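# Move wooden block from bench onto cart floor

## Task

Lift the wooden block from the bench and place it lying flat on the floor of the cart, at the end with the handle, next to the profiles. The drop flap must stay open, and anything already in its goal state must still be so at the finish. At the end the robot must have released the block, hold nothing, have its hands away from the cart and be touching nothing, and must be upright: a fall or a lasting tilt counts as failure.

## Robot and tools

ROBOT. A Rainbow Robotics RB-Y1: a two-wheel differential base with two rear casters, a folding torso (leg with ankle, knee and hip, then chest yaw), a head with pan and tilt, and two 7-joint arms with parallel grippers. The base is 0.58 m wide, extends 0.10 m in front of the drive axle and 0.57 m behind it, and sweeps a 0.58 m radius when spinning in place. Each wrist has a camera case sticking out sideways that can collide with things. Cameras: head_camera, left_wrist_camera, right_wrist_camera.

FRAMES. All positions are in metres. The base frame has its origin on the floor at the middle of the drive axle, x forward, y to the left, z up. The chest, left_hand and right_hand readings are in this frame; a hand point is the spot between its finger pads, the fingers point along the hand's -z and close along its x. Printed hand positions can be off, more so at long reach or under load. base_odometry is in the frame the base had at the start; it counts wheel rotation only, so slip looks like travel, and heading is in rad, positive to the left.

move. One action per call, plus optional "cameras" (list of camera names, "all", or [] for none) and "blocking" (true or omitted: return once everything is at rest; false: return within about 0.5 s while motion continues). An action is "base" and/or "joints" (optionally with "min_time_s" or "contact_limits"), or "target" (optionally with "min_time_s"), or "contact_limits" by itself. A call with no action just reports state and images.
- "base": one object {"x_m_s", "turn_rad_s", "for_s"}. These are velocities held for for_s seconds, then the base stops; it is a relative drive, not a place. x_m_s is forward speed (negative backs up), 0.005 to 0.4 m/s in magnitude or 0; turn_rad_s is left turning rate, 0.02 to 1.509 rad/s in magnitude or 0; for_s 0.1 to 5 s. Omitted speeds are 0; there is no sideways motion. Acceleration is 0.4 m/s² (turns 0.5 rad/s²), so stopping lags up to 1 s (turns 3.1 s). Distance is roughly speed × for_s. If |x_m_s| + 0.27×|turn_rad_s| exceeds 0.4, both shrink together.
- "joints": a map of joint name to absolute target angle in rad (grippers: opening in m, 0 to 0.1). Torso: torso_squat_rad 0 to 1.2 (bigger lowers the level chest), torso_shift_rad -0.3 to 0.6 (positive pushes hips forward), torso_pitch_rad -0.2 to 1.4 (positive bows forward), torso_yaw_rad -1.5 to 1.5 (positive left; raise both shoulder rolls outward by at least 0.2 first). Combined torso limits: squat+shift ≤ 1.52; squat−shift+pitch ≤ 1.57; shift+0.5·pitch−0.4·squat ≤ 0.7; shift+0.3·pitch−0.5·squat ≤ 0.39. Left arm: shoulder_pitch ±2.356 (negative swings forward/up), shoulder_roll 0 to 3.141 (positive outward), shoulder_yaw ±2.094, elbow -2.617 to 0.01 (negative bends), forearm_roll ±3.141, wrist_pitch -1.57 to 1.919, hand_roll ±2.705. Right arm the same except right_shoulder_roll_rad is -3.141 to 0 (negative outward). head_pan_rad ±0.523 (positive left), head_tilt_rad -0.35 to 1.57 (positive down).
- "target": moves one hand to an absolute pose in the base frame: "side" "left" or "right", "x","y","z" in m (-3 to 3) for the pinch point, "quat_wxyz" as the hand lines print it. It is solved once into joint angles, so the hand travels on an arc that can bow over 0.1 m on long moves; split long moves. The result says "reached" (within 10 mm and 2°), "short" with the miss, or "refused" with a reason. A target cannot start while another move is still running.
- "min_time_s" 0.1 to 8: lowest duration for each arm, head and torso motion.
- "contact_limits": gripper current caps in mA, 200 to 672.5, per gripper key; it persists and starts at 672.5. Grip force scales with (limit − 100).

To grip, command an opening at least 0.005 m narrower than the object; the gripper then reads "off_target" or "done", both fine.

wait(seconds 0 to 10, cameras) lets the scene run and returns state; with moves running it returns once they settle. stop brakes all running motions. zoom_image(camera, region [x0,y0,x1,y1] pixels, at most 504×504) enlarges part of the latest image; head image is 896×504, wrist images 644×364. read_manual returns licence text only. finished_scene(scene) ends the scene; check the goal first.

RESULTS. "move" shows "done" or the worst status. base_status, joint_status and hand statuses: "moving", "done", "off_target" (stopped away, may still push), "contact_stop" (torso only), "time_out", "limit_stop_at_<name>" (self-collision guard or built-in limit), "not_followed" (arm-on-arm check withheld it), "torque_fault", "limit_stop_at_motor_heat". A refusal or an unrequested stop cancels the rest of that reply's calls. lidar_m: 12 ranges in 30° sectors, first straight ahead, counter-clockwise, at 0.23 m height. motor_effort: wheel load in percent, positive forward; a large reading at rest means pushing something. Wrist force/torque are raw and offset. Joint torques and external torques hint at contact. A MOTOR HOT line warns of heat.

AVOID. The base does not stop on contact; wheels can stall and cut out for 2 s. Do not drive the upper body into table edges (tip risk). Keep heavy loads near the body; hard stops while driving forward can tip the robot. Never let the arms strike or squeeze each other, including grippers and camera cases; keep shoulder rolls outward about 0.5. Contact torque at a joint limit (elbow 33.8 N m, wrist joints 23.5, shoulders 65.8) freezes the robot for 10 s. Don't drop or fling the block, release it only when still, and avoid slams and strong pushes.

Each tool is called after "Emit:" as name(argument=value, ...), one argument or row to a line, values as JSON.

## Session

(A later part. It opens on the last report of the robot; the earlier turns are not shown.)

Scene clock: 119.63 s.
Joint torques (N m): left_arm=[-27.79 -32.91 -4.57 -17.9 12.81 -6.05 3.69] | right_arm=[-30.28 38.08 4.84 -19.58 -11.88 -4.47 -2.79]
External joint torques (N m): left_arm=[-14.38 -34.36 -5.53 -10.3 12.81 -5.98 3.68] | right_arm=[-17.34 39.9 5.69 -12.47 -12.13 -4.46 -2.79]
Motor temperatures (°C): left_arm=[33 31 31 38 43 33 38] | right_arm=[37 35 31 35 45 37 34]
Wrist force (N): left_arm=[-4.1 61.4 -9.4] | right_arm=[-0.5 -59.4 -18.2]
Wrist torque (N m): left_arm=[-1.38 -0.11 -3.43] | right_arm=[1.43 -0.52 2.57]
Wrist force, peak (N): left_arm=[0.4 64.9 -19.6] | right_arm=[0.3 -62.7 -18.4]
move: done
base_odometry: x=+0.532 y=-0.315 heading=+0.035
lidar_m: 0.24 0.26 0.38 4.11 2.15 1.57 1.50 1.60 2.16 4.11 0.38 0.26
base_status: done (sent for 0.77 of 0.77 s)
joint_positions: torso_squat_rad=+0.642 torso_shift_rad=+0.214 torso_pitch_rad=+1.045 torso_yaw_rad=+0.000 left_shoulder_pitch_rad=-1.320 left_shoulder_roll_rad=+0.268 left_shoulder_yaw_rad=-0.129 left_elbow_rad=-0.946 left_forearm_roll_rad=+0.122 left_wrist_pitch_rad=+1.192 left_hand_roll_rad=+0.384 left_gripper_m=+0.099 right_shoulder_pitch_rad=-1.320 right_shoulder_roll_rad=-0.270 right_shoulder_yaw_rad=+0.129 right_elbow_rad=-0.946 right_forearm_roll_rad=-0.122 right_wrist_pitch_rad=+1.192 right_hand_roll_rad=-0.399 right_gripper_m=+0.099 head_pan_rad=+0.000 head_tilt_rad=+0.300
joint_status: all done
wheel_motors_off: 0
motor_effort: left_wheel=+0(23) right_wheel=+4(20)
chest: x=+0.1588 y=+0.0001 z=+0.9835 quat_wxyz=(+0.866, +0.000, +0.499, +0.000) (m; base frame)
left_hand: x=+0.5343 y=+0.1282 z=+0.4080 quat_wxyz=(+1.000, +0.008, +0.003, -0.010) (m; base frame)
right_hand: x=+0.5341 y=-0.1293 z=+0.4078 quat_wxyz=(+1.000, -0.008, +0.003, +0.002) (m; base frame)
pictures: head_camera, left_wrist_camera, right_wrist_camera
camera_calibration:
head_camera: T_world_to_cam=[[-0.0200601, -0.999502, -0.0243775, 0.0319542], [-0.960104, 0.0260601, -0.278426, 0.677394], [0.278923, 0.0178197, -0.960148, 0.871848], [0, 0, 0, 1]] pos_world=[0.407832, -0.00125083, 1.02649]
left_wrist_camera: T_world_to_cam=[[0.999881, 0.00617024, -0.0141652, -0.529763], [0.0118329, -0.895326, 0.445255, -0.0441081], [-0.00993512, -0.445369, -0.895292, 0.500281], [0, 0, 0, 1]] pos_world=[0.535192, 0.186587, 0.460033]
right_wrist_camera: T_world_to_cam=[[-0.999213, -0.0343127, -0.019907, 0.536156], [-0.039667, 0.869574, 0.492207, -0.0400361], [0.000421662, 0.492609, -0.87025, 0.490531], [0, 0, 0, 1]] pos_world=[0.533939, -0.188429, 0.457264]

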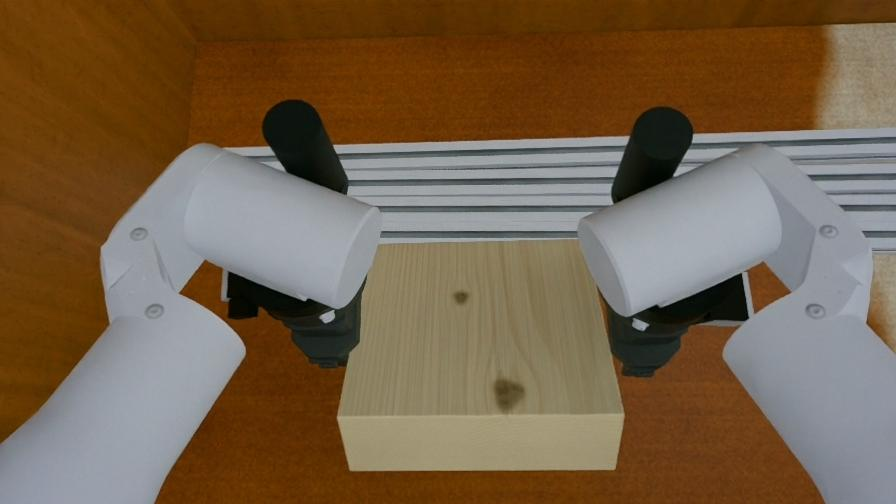

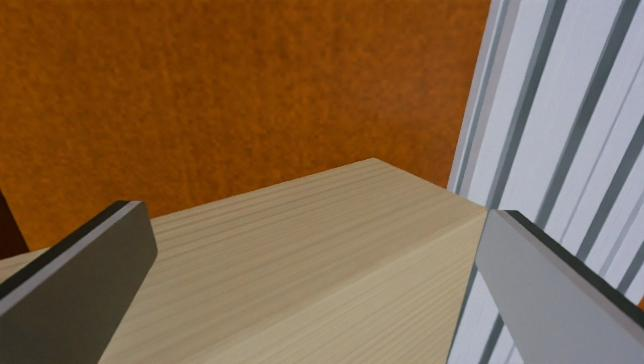

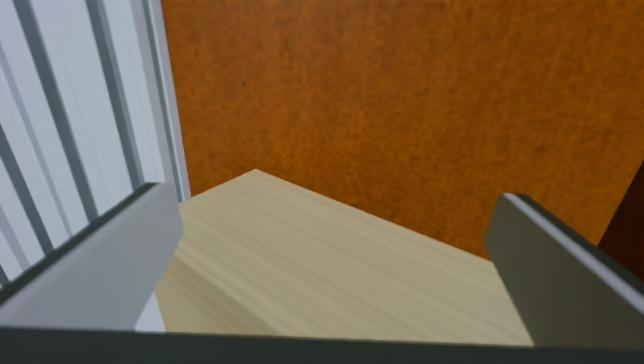

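Emit:
move(
  base={"x_m_s":-0.05,"for_s":0.6},
  joints={"torso_squat_rad":0.664,"torso_shift_rad":0.2215,"torso_pitch_rad":1.058,"left_shoulder_pitch_rad":-1.333,"left_elbow_rad":-0.9235,"left_forearm_roll_rad":0.122,"left_wrist_pitch_rad":1.1635,"right_shoulder_pitch_rad":-1.333,"right_elbow_rad":-0.9235,"right_forearm_roll_rad":-0.122,"right_wrist_pitch_rad":1.1635},
  min_time_s=0.7,
  cameras=[],
)

Emit:
move(
  base={"x_m_s":-0.05,"for_s":0.5},
  joints={"torso_squat_rad":0.691,"torso_shift_rad":0.23,"torso_pitch_rad":1.073,"left_shoulder_pitch_rad":-1.345,"left_shoulder_roll_rad":0.259,"left_shoulder_yaw_rad":-0.132,"left_elbow_rad":-0.893,"left_forearm_roll_rad":0.118,"left_wrist_pitch_rad":1.13,"left_hand_roll_rad":0.386,"right_shoulder_pitch_rad":-1.345,"right_shoulder_roll_rad":-0.259,"right_shoulder_yaw_rad":0.132,"right_elbow_rad":-0.893,"right_forearm_roll_rad":-0.118,"right_wrist_pitch_rad":1.13,"right_hand_roll_rad":-0.402},
  min_time_s=0.7,
  cameras=["head_camera","left_wrist_camera"],
)

Scene clock: 125.27 s.
Joint torques (N m): left_arm=[-27.19 -31.86 -3.87 -17.19 12.1 -5.55 3.42] | right_arm=[-29.87 36.21 4.6 -18.98 -11.1 -4.26 -2.67]
External joint torques (N m): left_arm=[-13.95 -33.23 -4.78 -9.71 12.1 -5.45 3.42] | right_arm=[-17.1 37.95 5.39 -11.99 -11.34 -4.25 -2.67]
Motor temperatures (°C): left_arm=[33 31 31 38 43 33 38] | right_arm=[37 35 31 35 44 37 34]
Wrist force (N): left_arm=[-2.9 57.4 -10.6] | right_arm=[-1.3 -57.1 -17.3]
Wrist torque (N m): left_arm=[-1.25 -0.08 -3.13] | right_arm=[1.43 -0.53 2.46]
Wrist force, peak (N): left_arm=[0.0 63.1 -15.9] | right_arm=[-1.0 -62.0 -16.4]
move: done
base_odometry: x=+0.502 y=-0.316 heading=+0.035
lidar_m: 0.27 0.30 0.42 4.26 2.10 1.55 1.48 1.56 2.14 4.21 0.41 0.30
base_status: done (sent for 0.6 of 0.6 s)
joint_positions: torso_squat_rad=+0.664 torso_shift_rad=+0.222 torso_pitch_rad=+1.059 torso_yaw_rad=+0.000 left_shoulder_pitch_rad=-1.329 left_shoulder_roll_rad=+0.268 left_shoulder_yaw_rad=-0.130 left_elbow_rad=-0.921 left_forearm_roll_rad=+0.119 left_wrist_pitch_rad=+1.165 left_hand_roll_rad=+0.384 left_gripper_m=+0.099 right_shoulder_pitch_rad=-1.329 right_shoulder_roll_rad=-0.269 right_shoulder_yaw_rad=+0.129 right_elbow_rad=-0.921 right_forearm_roll_rad=-0.119 right_wrist_pitch_rad=+1.165 right_hand_roll_rad=-0.399 right_gripper_m=+0.099 head_pan_rad=+0.000 head_tilt_rad=+0.300
joint_status: all done
wheel_motors_off: 0
motor_effort: left_wheel=+3(21) right_wheel=+1(21)
chest: x=+0.1629 y=+0.0000 z=+0.9700 quat_wxyz=(+0.863, +0.000, +0.505, +0.000) (m; base frame)
left_hand: x=+0.5341 y=+0.1284 z=+0.3869 quat_wxyz=(+1.000, +0.007, +0.003, -0.010) (m; base frame)
right_hand: x=+0.5338 y=-0.1295 z=+0.3865 quat_wxyz=(+1.000, -0.008, +0.003, +0.002) (m; base frame)
pictures: none
No camera images: "cameras" was empty.

Scene clock: 126.27 s.
Joint torques (N m): left_arm=[-26.7 -32.06 -4.37 -17.29 12.36 -5.83 3.34] | right_arm=[-29.68 35.73 4.62 -18.98 -11.06 -4.01 -2.69]
External joint torques (N m): left_arm=[-13.63 -33.33 -5.21 -9.96 12.36 -5.76 3.34] | right_arm=[-17.07 37.37 5.35 -12.14 -11.3 -3.99 -2.69]
Motor temperatures (°C): left_arm=[33 31 31 38 43 33 38] | right_arm=[37 35 31 35 44 37 34]
Wrist force (N): left_arm=[-1.2 59.0 -13.2] | right_arm=[-1.0 -56.6 -17.5]
Wrist torque (N m): left_arm=[-1.32 -0.19 -3.18] | right_arm=[1.33 -0.61 2.41]
Wrist force, peak (N): left_arm=[1.9 60.9 -15.6] | right_arm=[-0.2 -58.2 -18.4]
move: done
base_odometry: x=+0.477 y=-0.317 heading=+0.035
lidar_m: 0.31 0.32 0.45 4.35 2.07 1.50 1.46 1.54 2.10 4.27 0.44 0.32
base_status: done (sent for 0.5 of 0.5 s)
joint_positions: torso_squat_rad=+0.691 torso_shift_rad=+0.230 torso_pitch_rad=+1.074 torso_yaw_rad=+0.000 left_shoulder_pitch_rad=-1.341 left_shoulder_roll_rad=+0.267 left_shoulder_yaw_rad=-0.131 left_elbow_rad=-0.890 left_forearm_roll_rad=+0.115 left_wrist_pitch_rad=+1.131 left_hand_roll_rad=+0.385 left_gripper_m=+0.099 right_shoulder_pitch_rad=-1.341 right_shoulder_roll_rad=-0.268 right_shoulder_yaw_rad=+0.131 right_elbow_rad=-0.890 right_forearm_roll_rad=-0.115 right_wrist_pitch_rad=+1.131 right_hand_roll_rad=-0.401 right_gripper_m=+0.099 head_pan_rad=+0.000 head_tilt_rad=+0.300
joint_status: all done
wheel_motors_off: 0
motor_effort: left_wheel=+4(20) right_wheel=-2(22)
chest: x=+0.1670 y=+0.0000 z=+0.9533 quat_wxyz=(+0.859, +0.000, +0.511, +0.000) (m; base frame)
left_hand: x=+0.5337 y=+0.1283 z=+0.3617 quat_wxyz=(+1.000, +0.007, +0.003, -0.011) (m; base frame)
right_hand: x=+0.5334 y=-0.1291 z=+0.3614 quat_wxyz=(+1.000, -0.008, +0.003, +0.002) (m; base frame)
pictures: head_camera, left_wrist_camera
camera_calibration:
head_camera: T_world_to_cam=[[-0.0207376, -0.999502, -0.0238018, 0.0309457], [-0.967555, 0.0260594, -0.251312, 0.652198], [0.251807, 0.0178179, -0.967613, 0.852246], [0, 0, 0, 1]] pos_world=[0.417078, -0.00125083, 0.989286]
left_wrist_camera: T_world_to_cam=[[0.999886, 0.00552923, -0.0140765, -0.529842], [0.0112308, -0.894832, 0.446261, -0.0234954], [-0.0101287, -0.446368, -0.894792, 0.458774], [0, 0, 0, 1]] pos_world=[0.534692, 0.186687, 0.413534]

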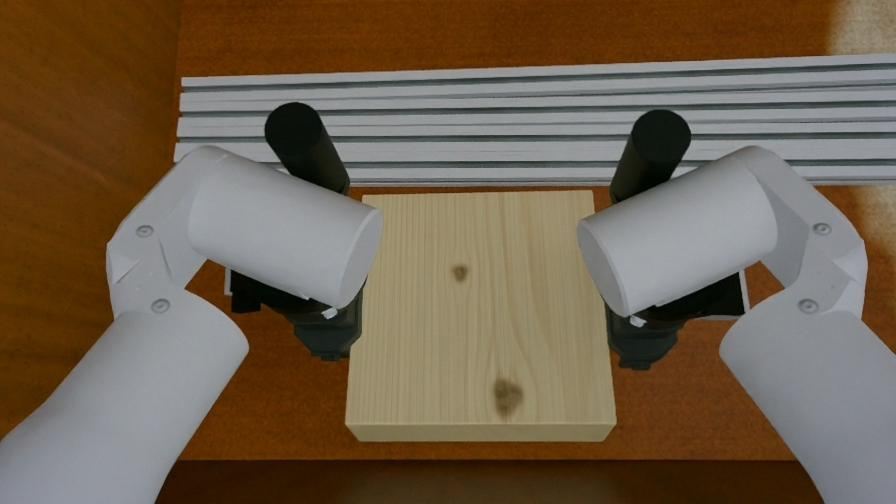

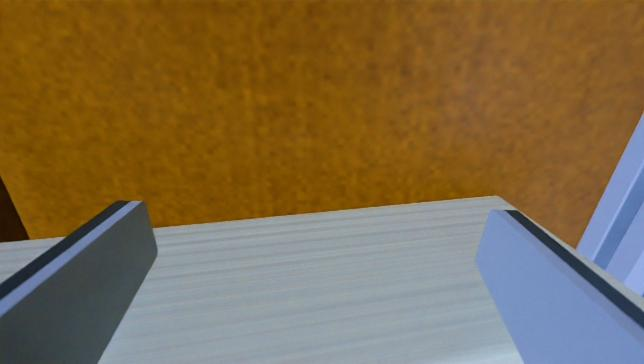

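Emit:
move(
  base={"x_m_s":-0.04,"for_s":0.45},
  joints={"torso_squat_rad":0.72,"torso_shift_rad":0.24,"torso_pitch_rad":1.09,"left_shoulder_pitch_rad":-1.357,"left_shoulder_roll_rad":0.258,"left_shoulder_yaw_rad":-0.133,"left_elbow_rad":-0.859,"left_forearm_roll_rad":0.114,"left_wrist_pitch_rad":1.093,"left_hand_roll_rad":0.387,"right_shoulder_pitch_rad":-1.357,"right_shoulder_roll_rad":-0.258,"right_shoulder_yaw_rad":0.133,"right_elbow_rad":-0.859,"right_forearm_roll_rad":-0.114,"right_wrist_pitch_rad":1.093,"right_hand_roll_rad":-0.4035},
  min_time_s=0.8,
  cameras=["head_camera","left_wrist_camera","right_wrist_camera"],
)

Scene clock: 129.37 s.
Joint torques (N m): left_arm=[-13.78 -20.13 -4.54 -6.96 5.56 -2.51 -1.67] | right_arm=[-14.4 23.22 4.74 -7.24 -5.71 -2.15 1.75]
External joint torques (N m): left_arm=[-0.81 -21.22 -5.31 0.25 5.55 -2.42 -1.67] | right_arm=[-1.88 24.68 5.4 -0.51 -5.93 -2.11 1.75]
Motor temperatures (°C): left_arm=[33 31 31 38 42 33 38] | right_arm=[37 35 31 35 44 37 34]
Wrist force (N): left_arm=[-1.8 35.3 14.2] | right_arm=[-2.3 -36.8 18.8]
Wrist torque (N m): left_arm=[-0.81 -1.12 1.98] | right_arm=[0.91 -1.36 -2.16]
Wrist force, peak (N): left_arm=[2.4 62.1 -14.6] | right_arm=[0.1 -58.3 -18.6]
move: done
base_odometry: x=+0.459 y=-0.317 heading=+0.035
lidar_m: 0.32 0.33 0.48 4.46 2.05 1.49 1.42 1.52 2.06 4.33 0.47 0.34
base_status: done (sent for 0.47 of 0.47 s)
joint_positions: torso_squat_rad=+0.720 torso_shift_rad=+0.239 torso_pitch_rad=+1.088 torso_yaw_rad=+0.000 left_shoulder_pitch_rad=-1.357 left_shoulder_roll_rad=+0.263 left_shoulder_yaw_rad=-0.131 left_elbow_rad=-0.859 left_forearm_roll_rad=+0.113 left_wrist_pitch_rad=+1.094 left_hand_roll_rad=+0.387 left_gripper_m=+0.099 right_shoulder_pitch_rad=-1.357 right_shoulder_roll_rad=-0.264 right_shoulder_yaw_rad=+0.132 right_elbow_rad=-0.859 right_forearm_roll_rad=-0.113 right_wrist_pitch_rad=+1.094 right_hand_roll_rad=-0.404 right_gripper_m=+0.099 head_pan_rad=+0.000 head_tilt_rad=+0.300
joint_status: all done
wheel_motors_off: 0
motor_effort: left_wheel=+5(18) right_wheel=-3(24)
chest: x=+0.1706 y=+0.0001 z=+0.9355 quat_wxyz=(+0.856, +0.000, +0.517, +0.000) (m; base frame)
left_hand: x=+0.5348 y=+0.1246 z=+0.3366 quat_wxyz=(+1.000, +0.003, -0.001, -0.011) (m; base frame)
right_hand: x=+0.5348 y=-0.1254 z=+0.3366 quat_wxyz=(+1.000, -0.004, -0.001, +0.002) (m; base frame)
pictures: head_camera, left_wrist_camera, right_wrist_camera
camera_calibration:
head_camera: T_world_to_cam=[[-0.0210943, -0.999503, -0.0234137, 0.0302958], [-0.970973, 0.0260618, -0.237764, 0.639051], [0.238256, 0.0177186, -0.971041, 0.839597], [0, 0, 0, 1]] pos_world=[0.421102, -0.00125057, 0.967935]
left_wrist_camera: T_world_to_cam=[[0.999956, 0.00544663, -0.00758838, -0.533427], [0.00829366, -0.891446, 0.45305, -0.0167654], [-0.00429703, -0.453094, -0.891453, 0.431307], [0, 0, 0, 1]] pos_world=[0.535396, 0.183382, 0.388037]
right_wrist_camera: T_world_to_cam=[[-0.999052, -0.0339649, -0.0272232, 0.537974], [-0.0430265, 0.865267, 0.499462, -0.00950372], [0.00659115, 0.50016, -0.865908, 0.422839], [0, 0, 0, 1]] pos_world=[0.534268, -0.184991, 0.385532]

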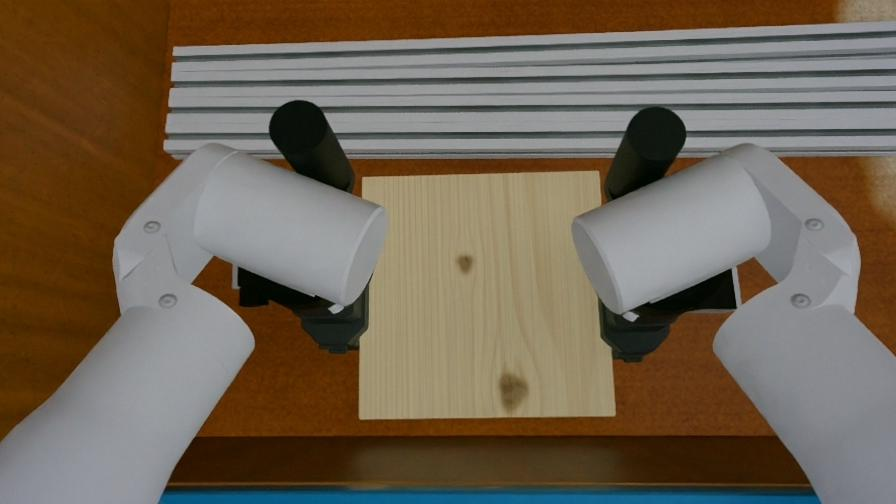

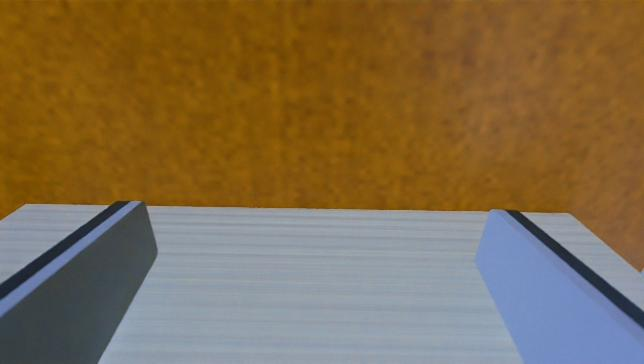

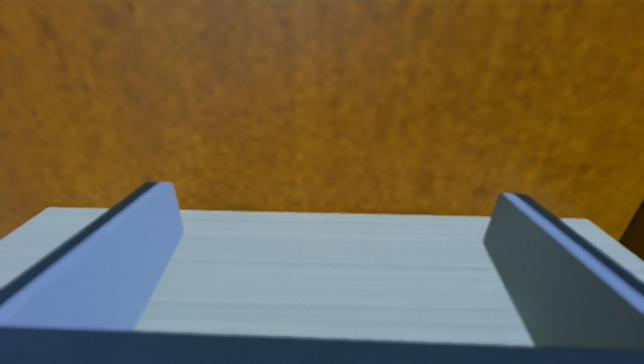

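Emit:
move(
  joints={"left_shoulder_roll_rad":0.34,"right_shoulder_roll_rad":-0.34},
  min_time_s=1,
  cameras=[],
)

Emit:
move(
  joints={"torso_squat_rad":0.28,"torso_shift_rad":0.1,"torso_pitch_rad":0.88,"left_shoulder_pitch_rad":-1.377,"left_shoulder_roll_rad":0.36,"left_elbow_rad":-1.139,"left_wrist_pitch_rad":1.585,"right_shoulder_pitch_rad":-1.377,"right_shoulder_roll_rad":-0.36,"right_elbow_rad":-1.139,"right_wrist_pitch_rad":1.585},
  min_time_s=1.5,
  cameras=["head_camera"],
)

Emit:
move(
  base={"x_m_s":-0.4,"for_s":1.2},
  cameras=["head_camera"],
)

Scene clock: 133.73 s.
Joint torques (N m): left_arm=[-13.26 2.38 0.8 -6.87 0.18 -0.65 -0.37] | right_arm=[-14.19 -4.44 0.11 -6.88 -0.06 -0.2 0.25]
External joint torques (N m): left_arm=[-0.29 -0.69 -0.48 0.2 0.3 -0.58 -0.37] | right_arm=[-1.67 -1.06 1.25 -0.28 -0.41 -0.18 0.25]
Motor temperatures (°C): left_arm=[33 30 31 38 41 33 38] | right_arm=[37 35 31 34 43 37 34]
Wrist force (N): left_arm=[1.7 1.0 -7.2] | right_arm=[-0.6 2.3 -5.6]
Wrist torque (N m): left_arm=[-0.28 0.31 0.11] | right_arm=[-0.23 0.04 -0.08]
Wrist force, peak (N): left_arm=[-2.0 36.3 16.0] | right_arm=[-2.7 -37.8 19.3]
move: done
base_odometry: x=+0.459 y=-0.317 heading=+0.035
lidar_m: 0.32 0.35 0.48 4.46 2.04 1.50 1.43 1.52 2.07 4.33 0.48 0.34
base_status: not commanded
joint_positions: torso_squat_rad=+0.720 torso_shift_rad=+0.240 torso_pitch_rad=+1.089 torso_yaw_rad=+0.000 left_shoulder_pitch_rad=-1.357 left_shoulder_roll_rad=+0.340 left_shoulder_yaw_rad=-0.133 left_elbow_rad=-0.859 left_forearm_roll_rad=+0.114 left_wrist_pitch_rad=+1.093 left_hand_roll_rad=+0.387 left_gripper_m=+0.099 right_shoulder_pitch_rad=-1.357 right_shoulder_roll_rad=-0.340 right_shoulder_yaw_rad=+0.133 right_elbow_rad=-0.859 right_forearm_roll_rad=-0.114 right_wrist_pitch_rad=+1.093 right_hand_roll_rad=-0.404 right_gripper_m=+0.099 head_pan_rad=+0.000 head_tilt_rad=+0.300
joint_status: all done
wheel_motors_off: 0
motor_effort: left_wheel=+5(6) right_wheel=-3(6)
chest: x=+0.1712 y=+0.0001 z=+0.9351 quat_wxyz=(+0.855, +0.000, +0.518, +0.000) (m; base frame)
left_hand: x=+0.5523 y=+0.1742 z=+0.3386 quat_wxyz=(+0.999, +0.038, -0.012, -0.002) (m; base frame)
right_hand: x=+0.5520 y=-0.1742 z=+0.3386 quat_wxyz=(+0.999, -0.038, -0.013, -0.006) (m; base frame)
pictures: none
No camera images: "cameras" was empty.

Scene clock: 136.00 s.
Joint torques (N m): left_arm=[-16.83 4.01 1.72 -8.24 -0.14 -0.05 -0.26] | right_arm=[-18.79 -5.97 -0.98 -8.56 0.3 0.08 0.35]
External joint torques (N m): left_arm=[1.16 -0.62 -0.66 0.23 0.18 0.02 -0.26] | right_arm=[-1.29 -1.06 1.15 -0.58 -0.27 0.09 0.35]
Motor temperatures (°C): left_arm=[33 30 31 38 41 33 38] | right_arm=[36 34 31 34 42 37 34]
Wrist force (N): left_arm=[1.0 -0.1 -7.8] | right_arm=[-0.7 2.5 -5.1]
Wrist torque (N m): left_arm=[-0.21 0.20 0.09] | right_arm=[-0.16 0.07 -0.09]
Wrist force, peak (N): left_arm=[0.8 -0.1 -8.6] | right_arm=[-0.8 3.1 -5.8]
move: done
base_odometry: x=+0.459 y=-0.317 heading=+0.035
lidar_m: 0.33 0.35 0.47 4.43 2.04 1.50 1.43 1.53 2.06 4.33 0.47 0.34
base_status: not commanded
joint_positions: torso_squat_rad=+0.280 torso_shift_rad=+0.100 torso_pitch_rad=+0.880 torso_yaw_rad=+0.000 left_shoulder_pitch_rad=-1.377 left_shoulder_roll_rad=+0.360 left_shoulder_yaw_rad=-0.133 left_elbow_rad=-1.139 left_forearm_roll_rad=+0.114 left_wrist_pitch_rad=+1.585 left_hand_roll_rad=+0.387 left_gripper_m=+0.099 right_shoulder_pitch_rad=-1.377 right_shoulder_roll_rad=-0.360 right_shoulder_yaw_rad=+0.133 right_elbow_rad=-1.139 right_forearm_roll_rad=-0.114 right_wrist_pitch_rad=+1.585 right_hand_roll_rad=-0.404 right_gripper_m=+0.099 head_pan_rad=+0.000 head_tilt_rad=+0.300
joint_status: all done
wheel_motors_off: 0
motor_effort: left_wheel=+5(6) right_wheel=-2(6)
chest: x=+0.0776 y=+0.0001 z=+1.1471 quat_wxyz=(+0.905, +0.000, +0.426, +0.000) (m; base frame)
left_hand: x=+0.5519 y=+0.1744 z=+0.7151 quat_wxyz=(+0.996, +0.082, -0.029, -0.002) (m; base frame)
right_hand: x=+0.5516 y=-0.1743 z=+0.7149 quat_wxyz=(+0.996, -0.082, -0.029, -0.006) (m; base frame)
pictures: head_camera
camera_calibration:
head_camera: T_world_to_cam=[[-0.0158122, -0.999503, -0.0272603, 0.0372901], [-0.901063, 0.0260618, -0.432904, 0.817463], [0.433399, 0.017718, -0.901028, 0.971754], [0, 0, 0, 1]] pos_world=[0.316019, -0.00125057, 1.23048]

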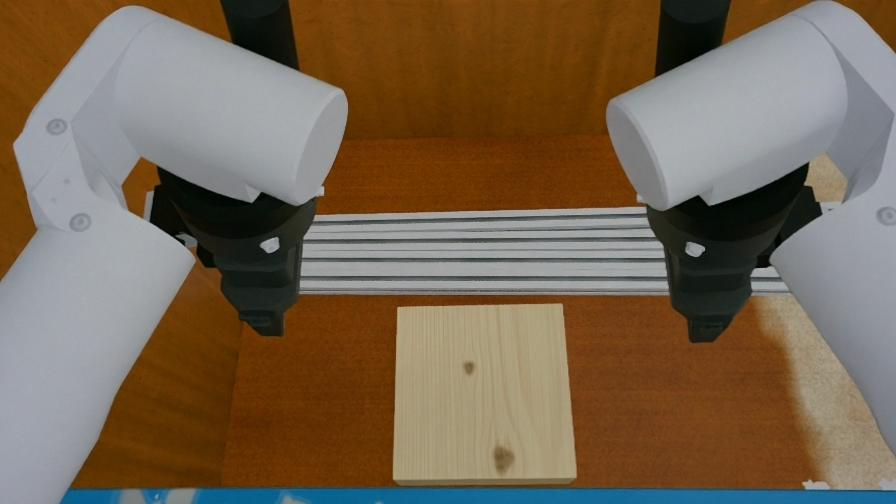

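Scene clock: 138.63 s.
Joint torques (N m): left_arm=[-16.97 3.85 2.43 -8.01 -0.1 -0.16 -0.33] | right_arm=[-18.19 -6.27 -1.34 -8.49 0.27 0.19 0.32]
External joint torques (N m): left_arm=[1.02 -0.79 0.05 0.47 0.23 -0.09 -0.33] | right_arm=[-0.69 -1.36 0.78 -0.51 -0.3 0.21 0.32]
Motor temperatures (°C): left_arm=[33 30 31 38 40 33 38] | right_arm=[36 34 31 34 41 37 34]
Wrist force (N): left_arm=[1.3 0.2 -7.4] | right_arm=[-0.7 2.7 -4.9]
Wrist torque (N m): left_arm=[-0.22 0.23 0.04] | right_arm=[-0.22 0.06 -0.09]
Wrist force, peak (N): left_arm=[1.9 -0.7 -8.3] | right_arm=[-1.0 2.9 -5.8]
move: done
base_odometry: x=-0.021 y=-0.334 heading=+0.034
lidar_m: 0.80 0.85 1.87 3.77 1.37 1.00 0.96 1.00 1.40 3.84 1.15 0.83
base_status: done (sent for 1.2 of 1.2 s)
joint_positions: torso_squat_rad=+0.280 torso_shift_rad=+0.100 torso_pitch_rad=+0.880 torso_yaw_rad=+0.000 left_shoulder_pitch_rad=-1.377 left_shoulder_roll_rad=+0.360 left_shoulder_yaw_rad=-0.133 left_elbow_rad=-1.139 left_forearm_roll_rad=+0.114 left_wrist_pitch_rad=+1.585 left_hand_roll_rad=+0.387 left_gripper_m=+0.099 right_shoulder_pitch_rad=-1.377 right_shoulder_roll_rad=-0.360 right_shoulder_yaw_rad=+0.133 right_elbow_rad=-1.139 right_forearm_roll_rad=-0.114 right_wrist_pitch_rad=+1.585 right_hand_roll_rad=-0.404 right_gripper_m=+0.099 head_pan_rad=+0.000 head_tilt_rad=+0.300
joint_status: not commanded
wheel_motors_off: 0
motor_effort: left_wheel=-9(34) right_wheel=+9(30)
chest: x=+0.0776 y=+0.0001 z=+1.1471 quat_wxyz=(+0.905, +0.000, +0.426, +0.000) (m; base frame)
left_hand: x=+0.5519 y=+0.1745 z=+0.7150 quat_wxyz=(+0.996, +0.082, -0.028, -0.002) (m; base frame)
right_hand: x=+0.5517 y=-0.1743 z=+0.7149 quat_wxyz=(+0.996, -0.082, -0.029, -0.006) (m; base frame)
pictures: head_camera
camera_calibration:
head_camera: T_world_to_cam=[[-0.0158113, -0.999503, -0.0272588, 0.0372896], [-0.901103, 0.0260587, -0.432822, 0.817466], [0.433317, 0.0177195, -0.901067, 0.971785], [0, 0, 0, 1]] pos_world=[0.316119, -0.00125058, 1.23048]

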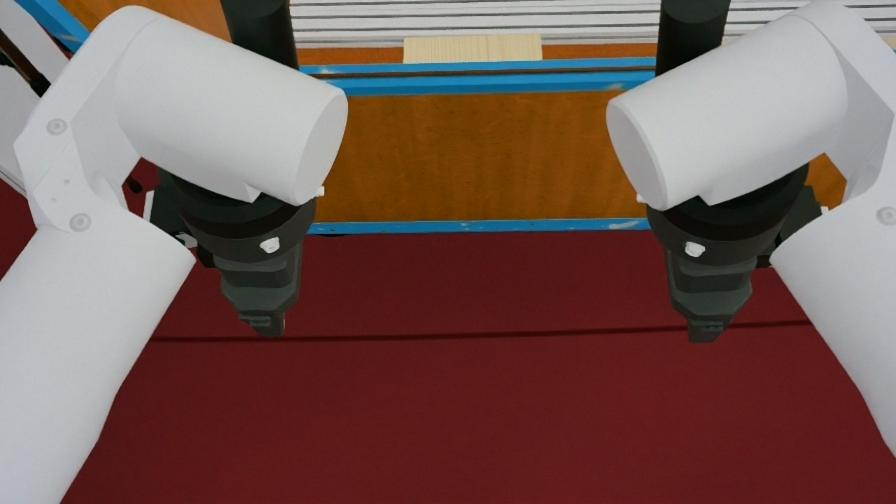

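Emit:
finished_scene(
  scene=2,
)

The scene is finished: the task was done.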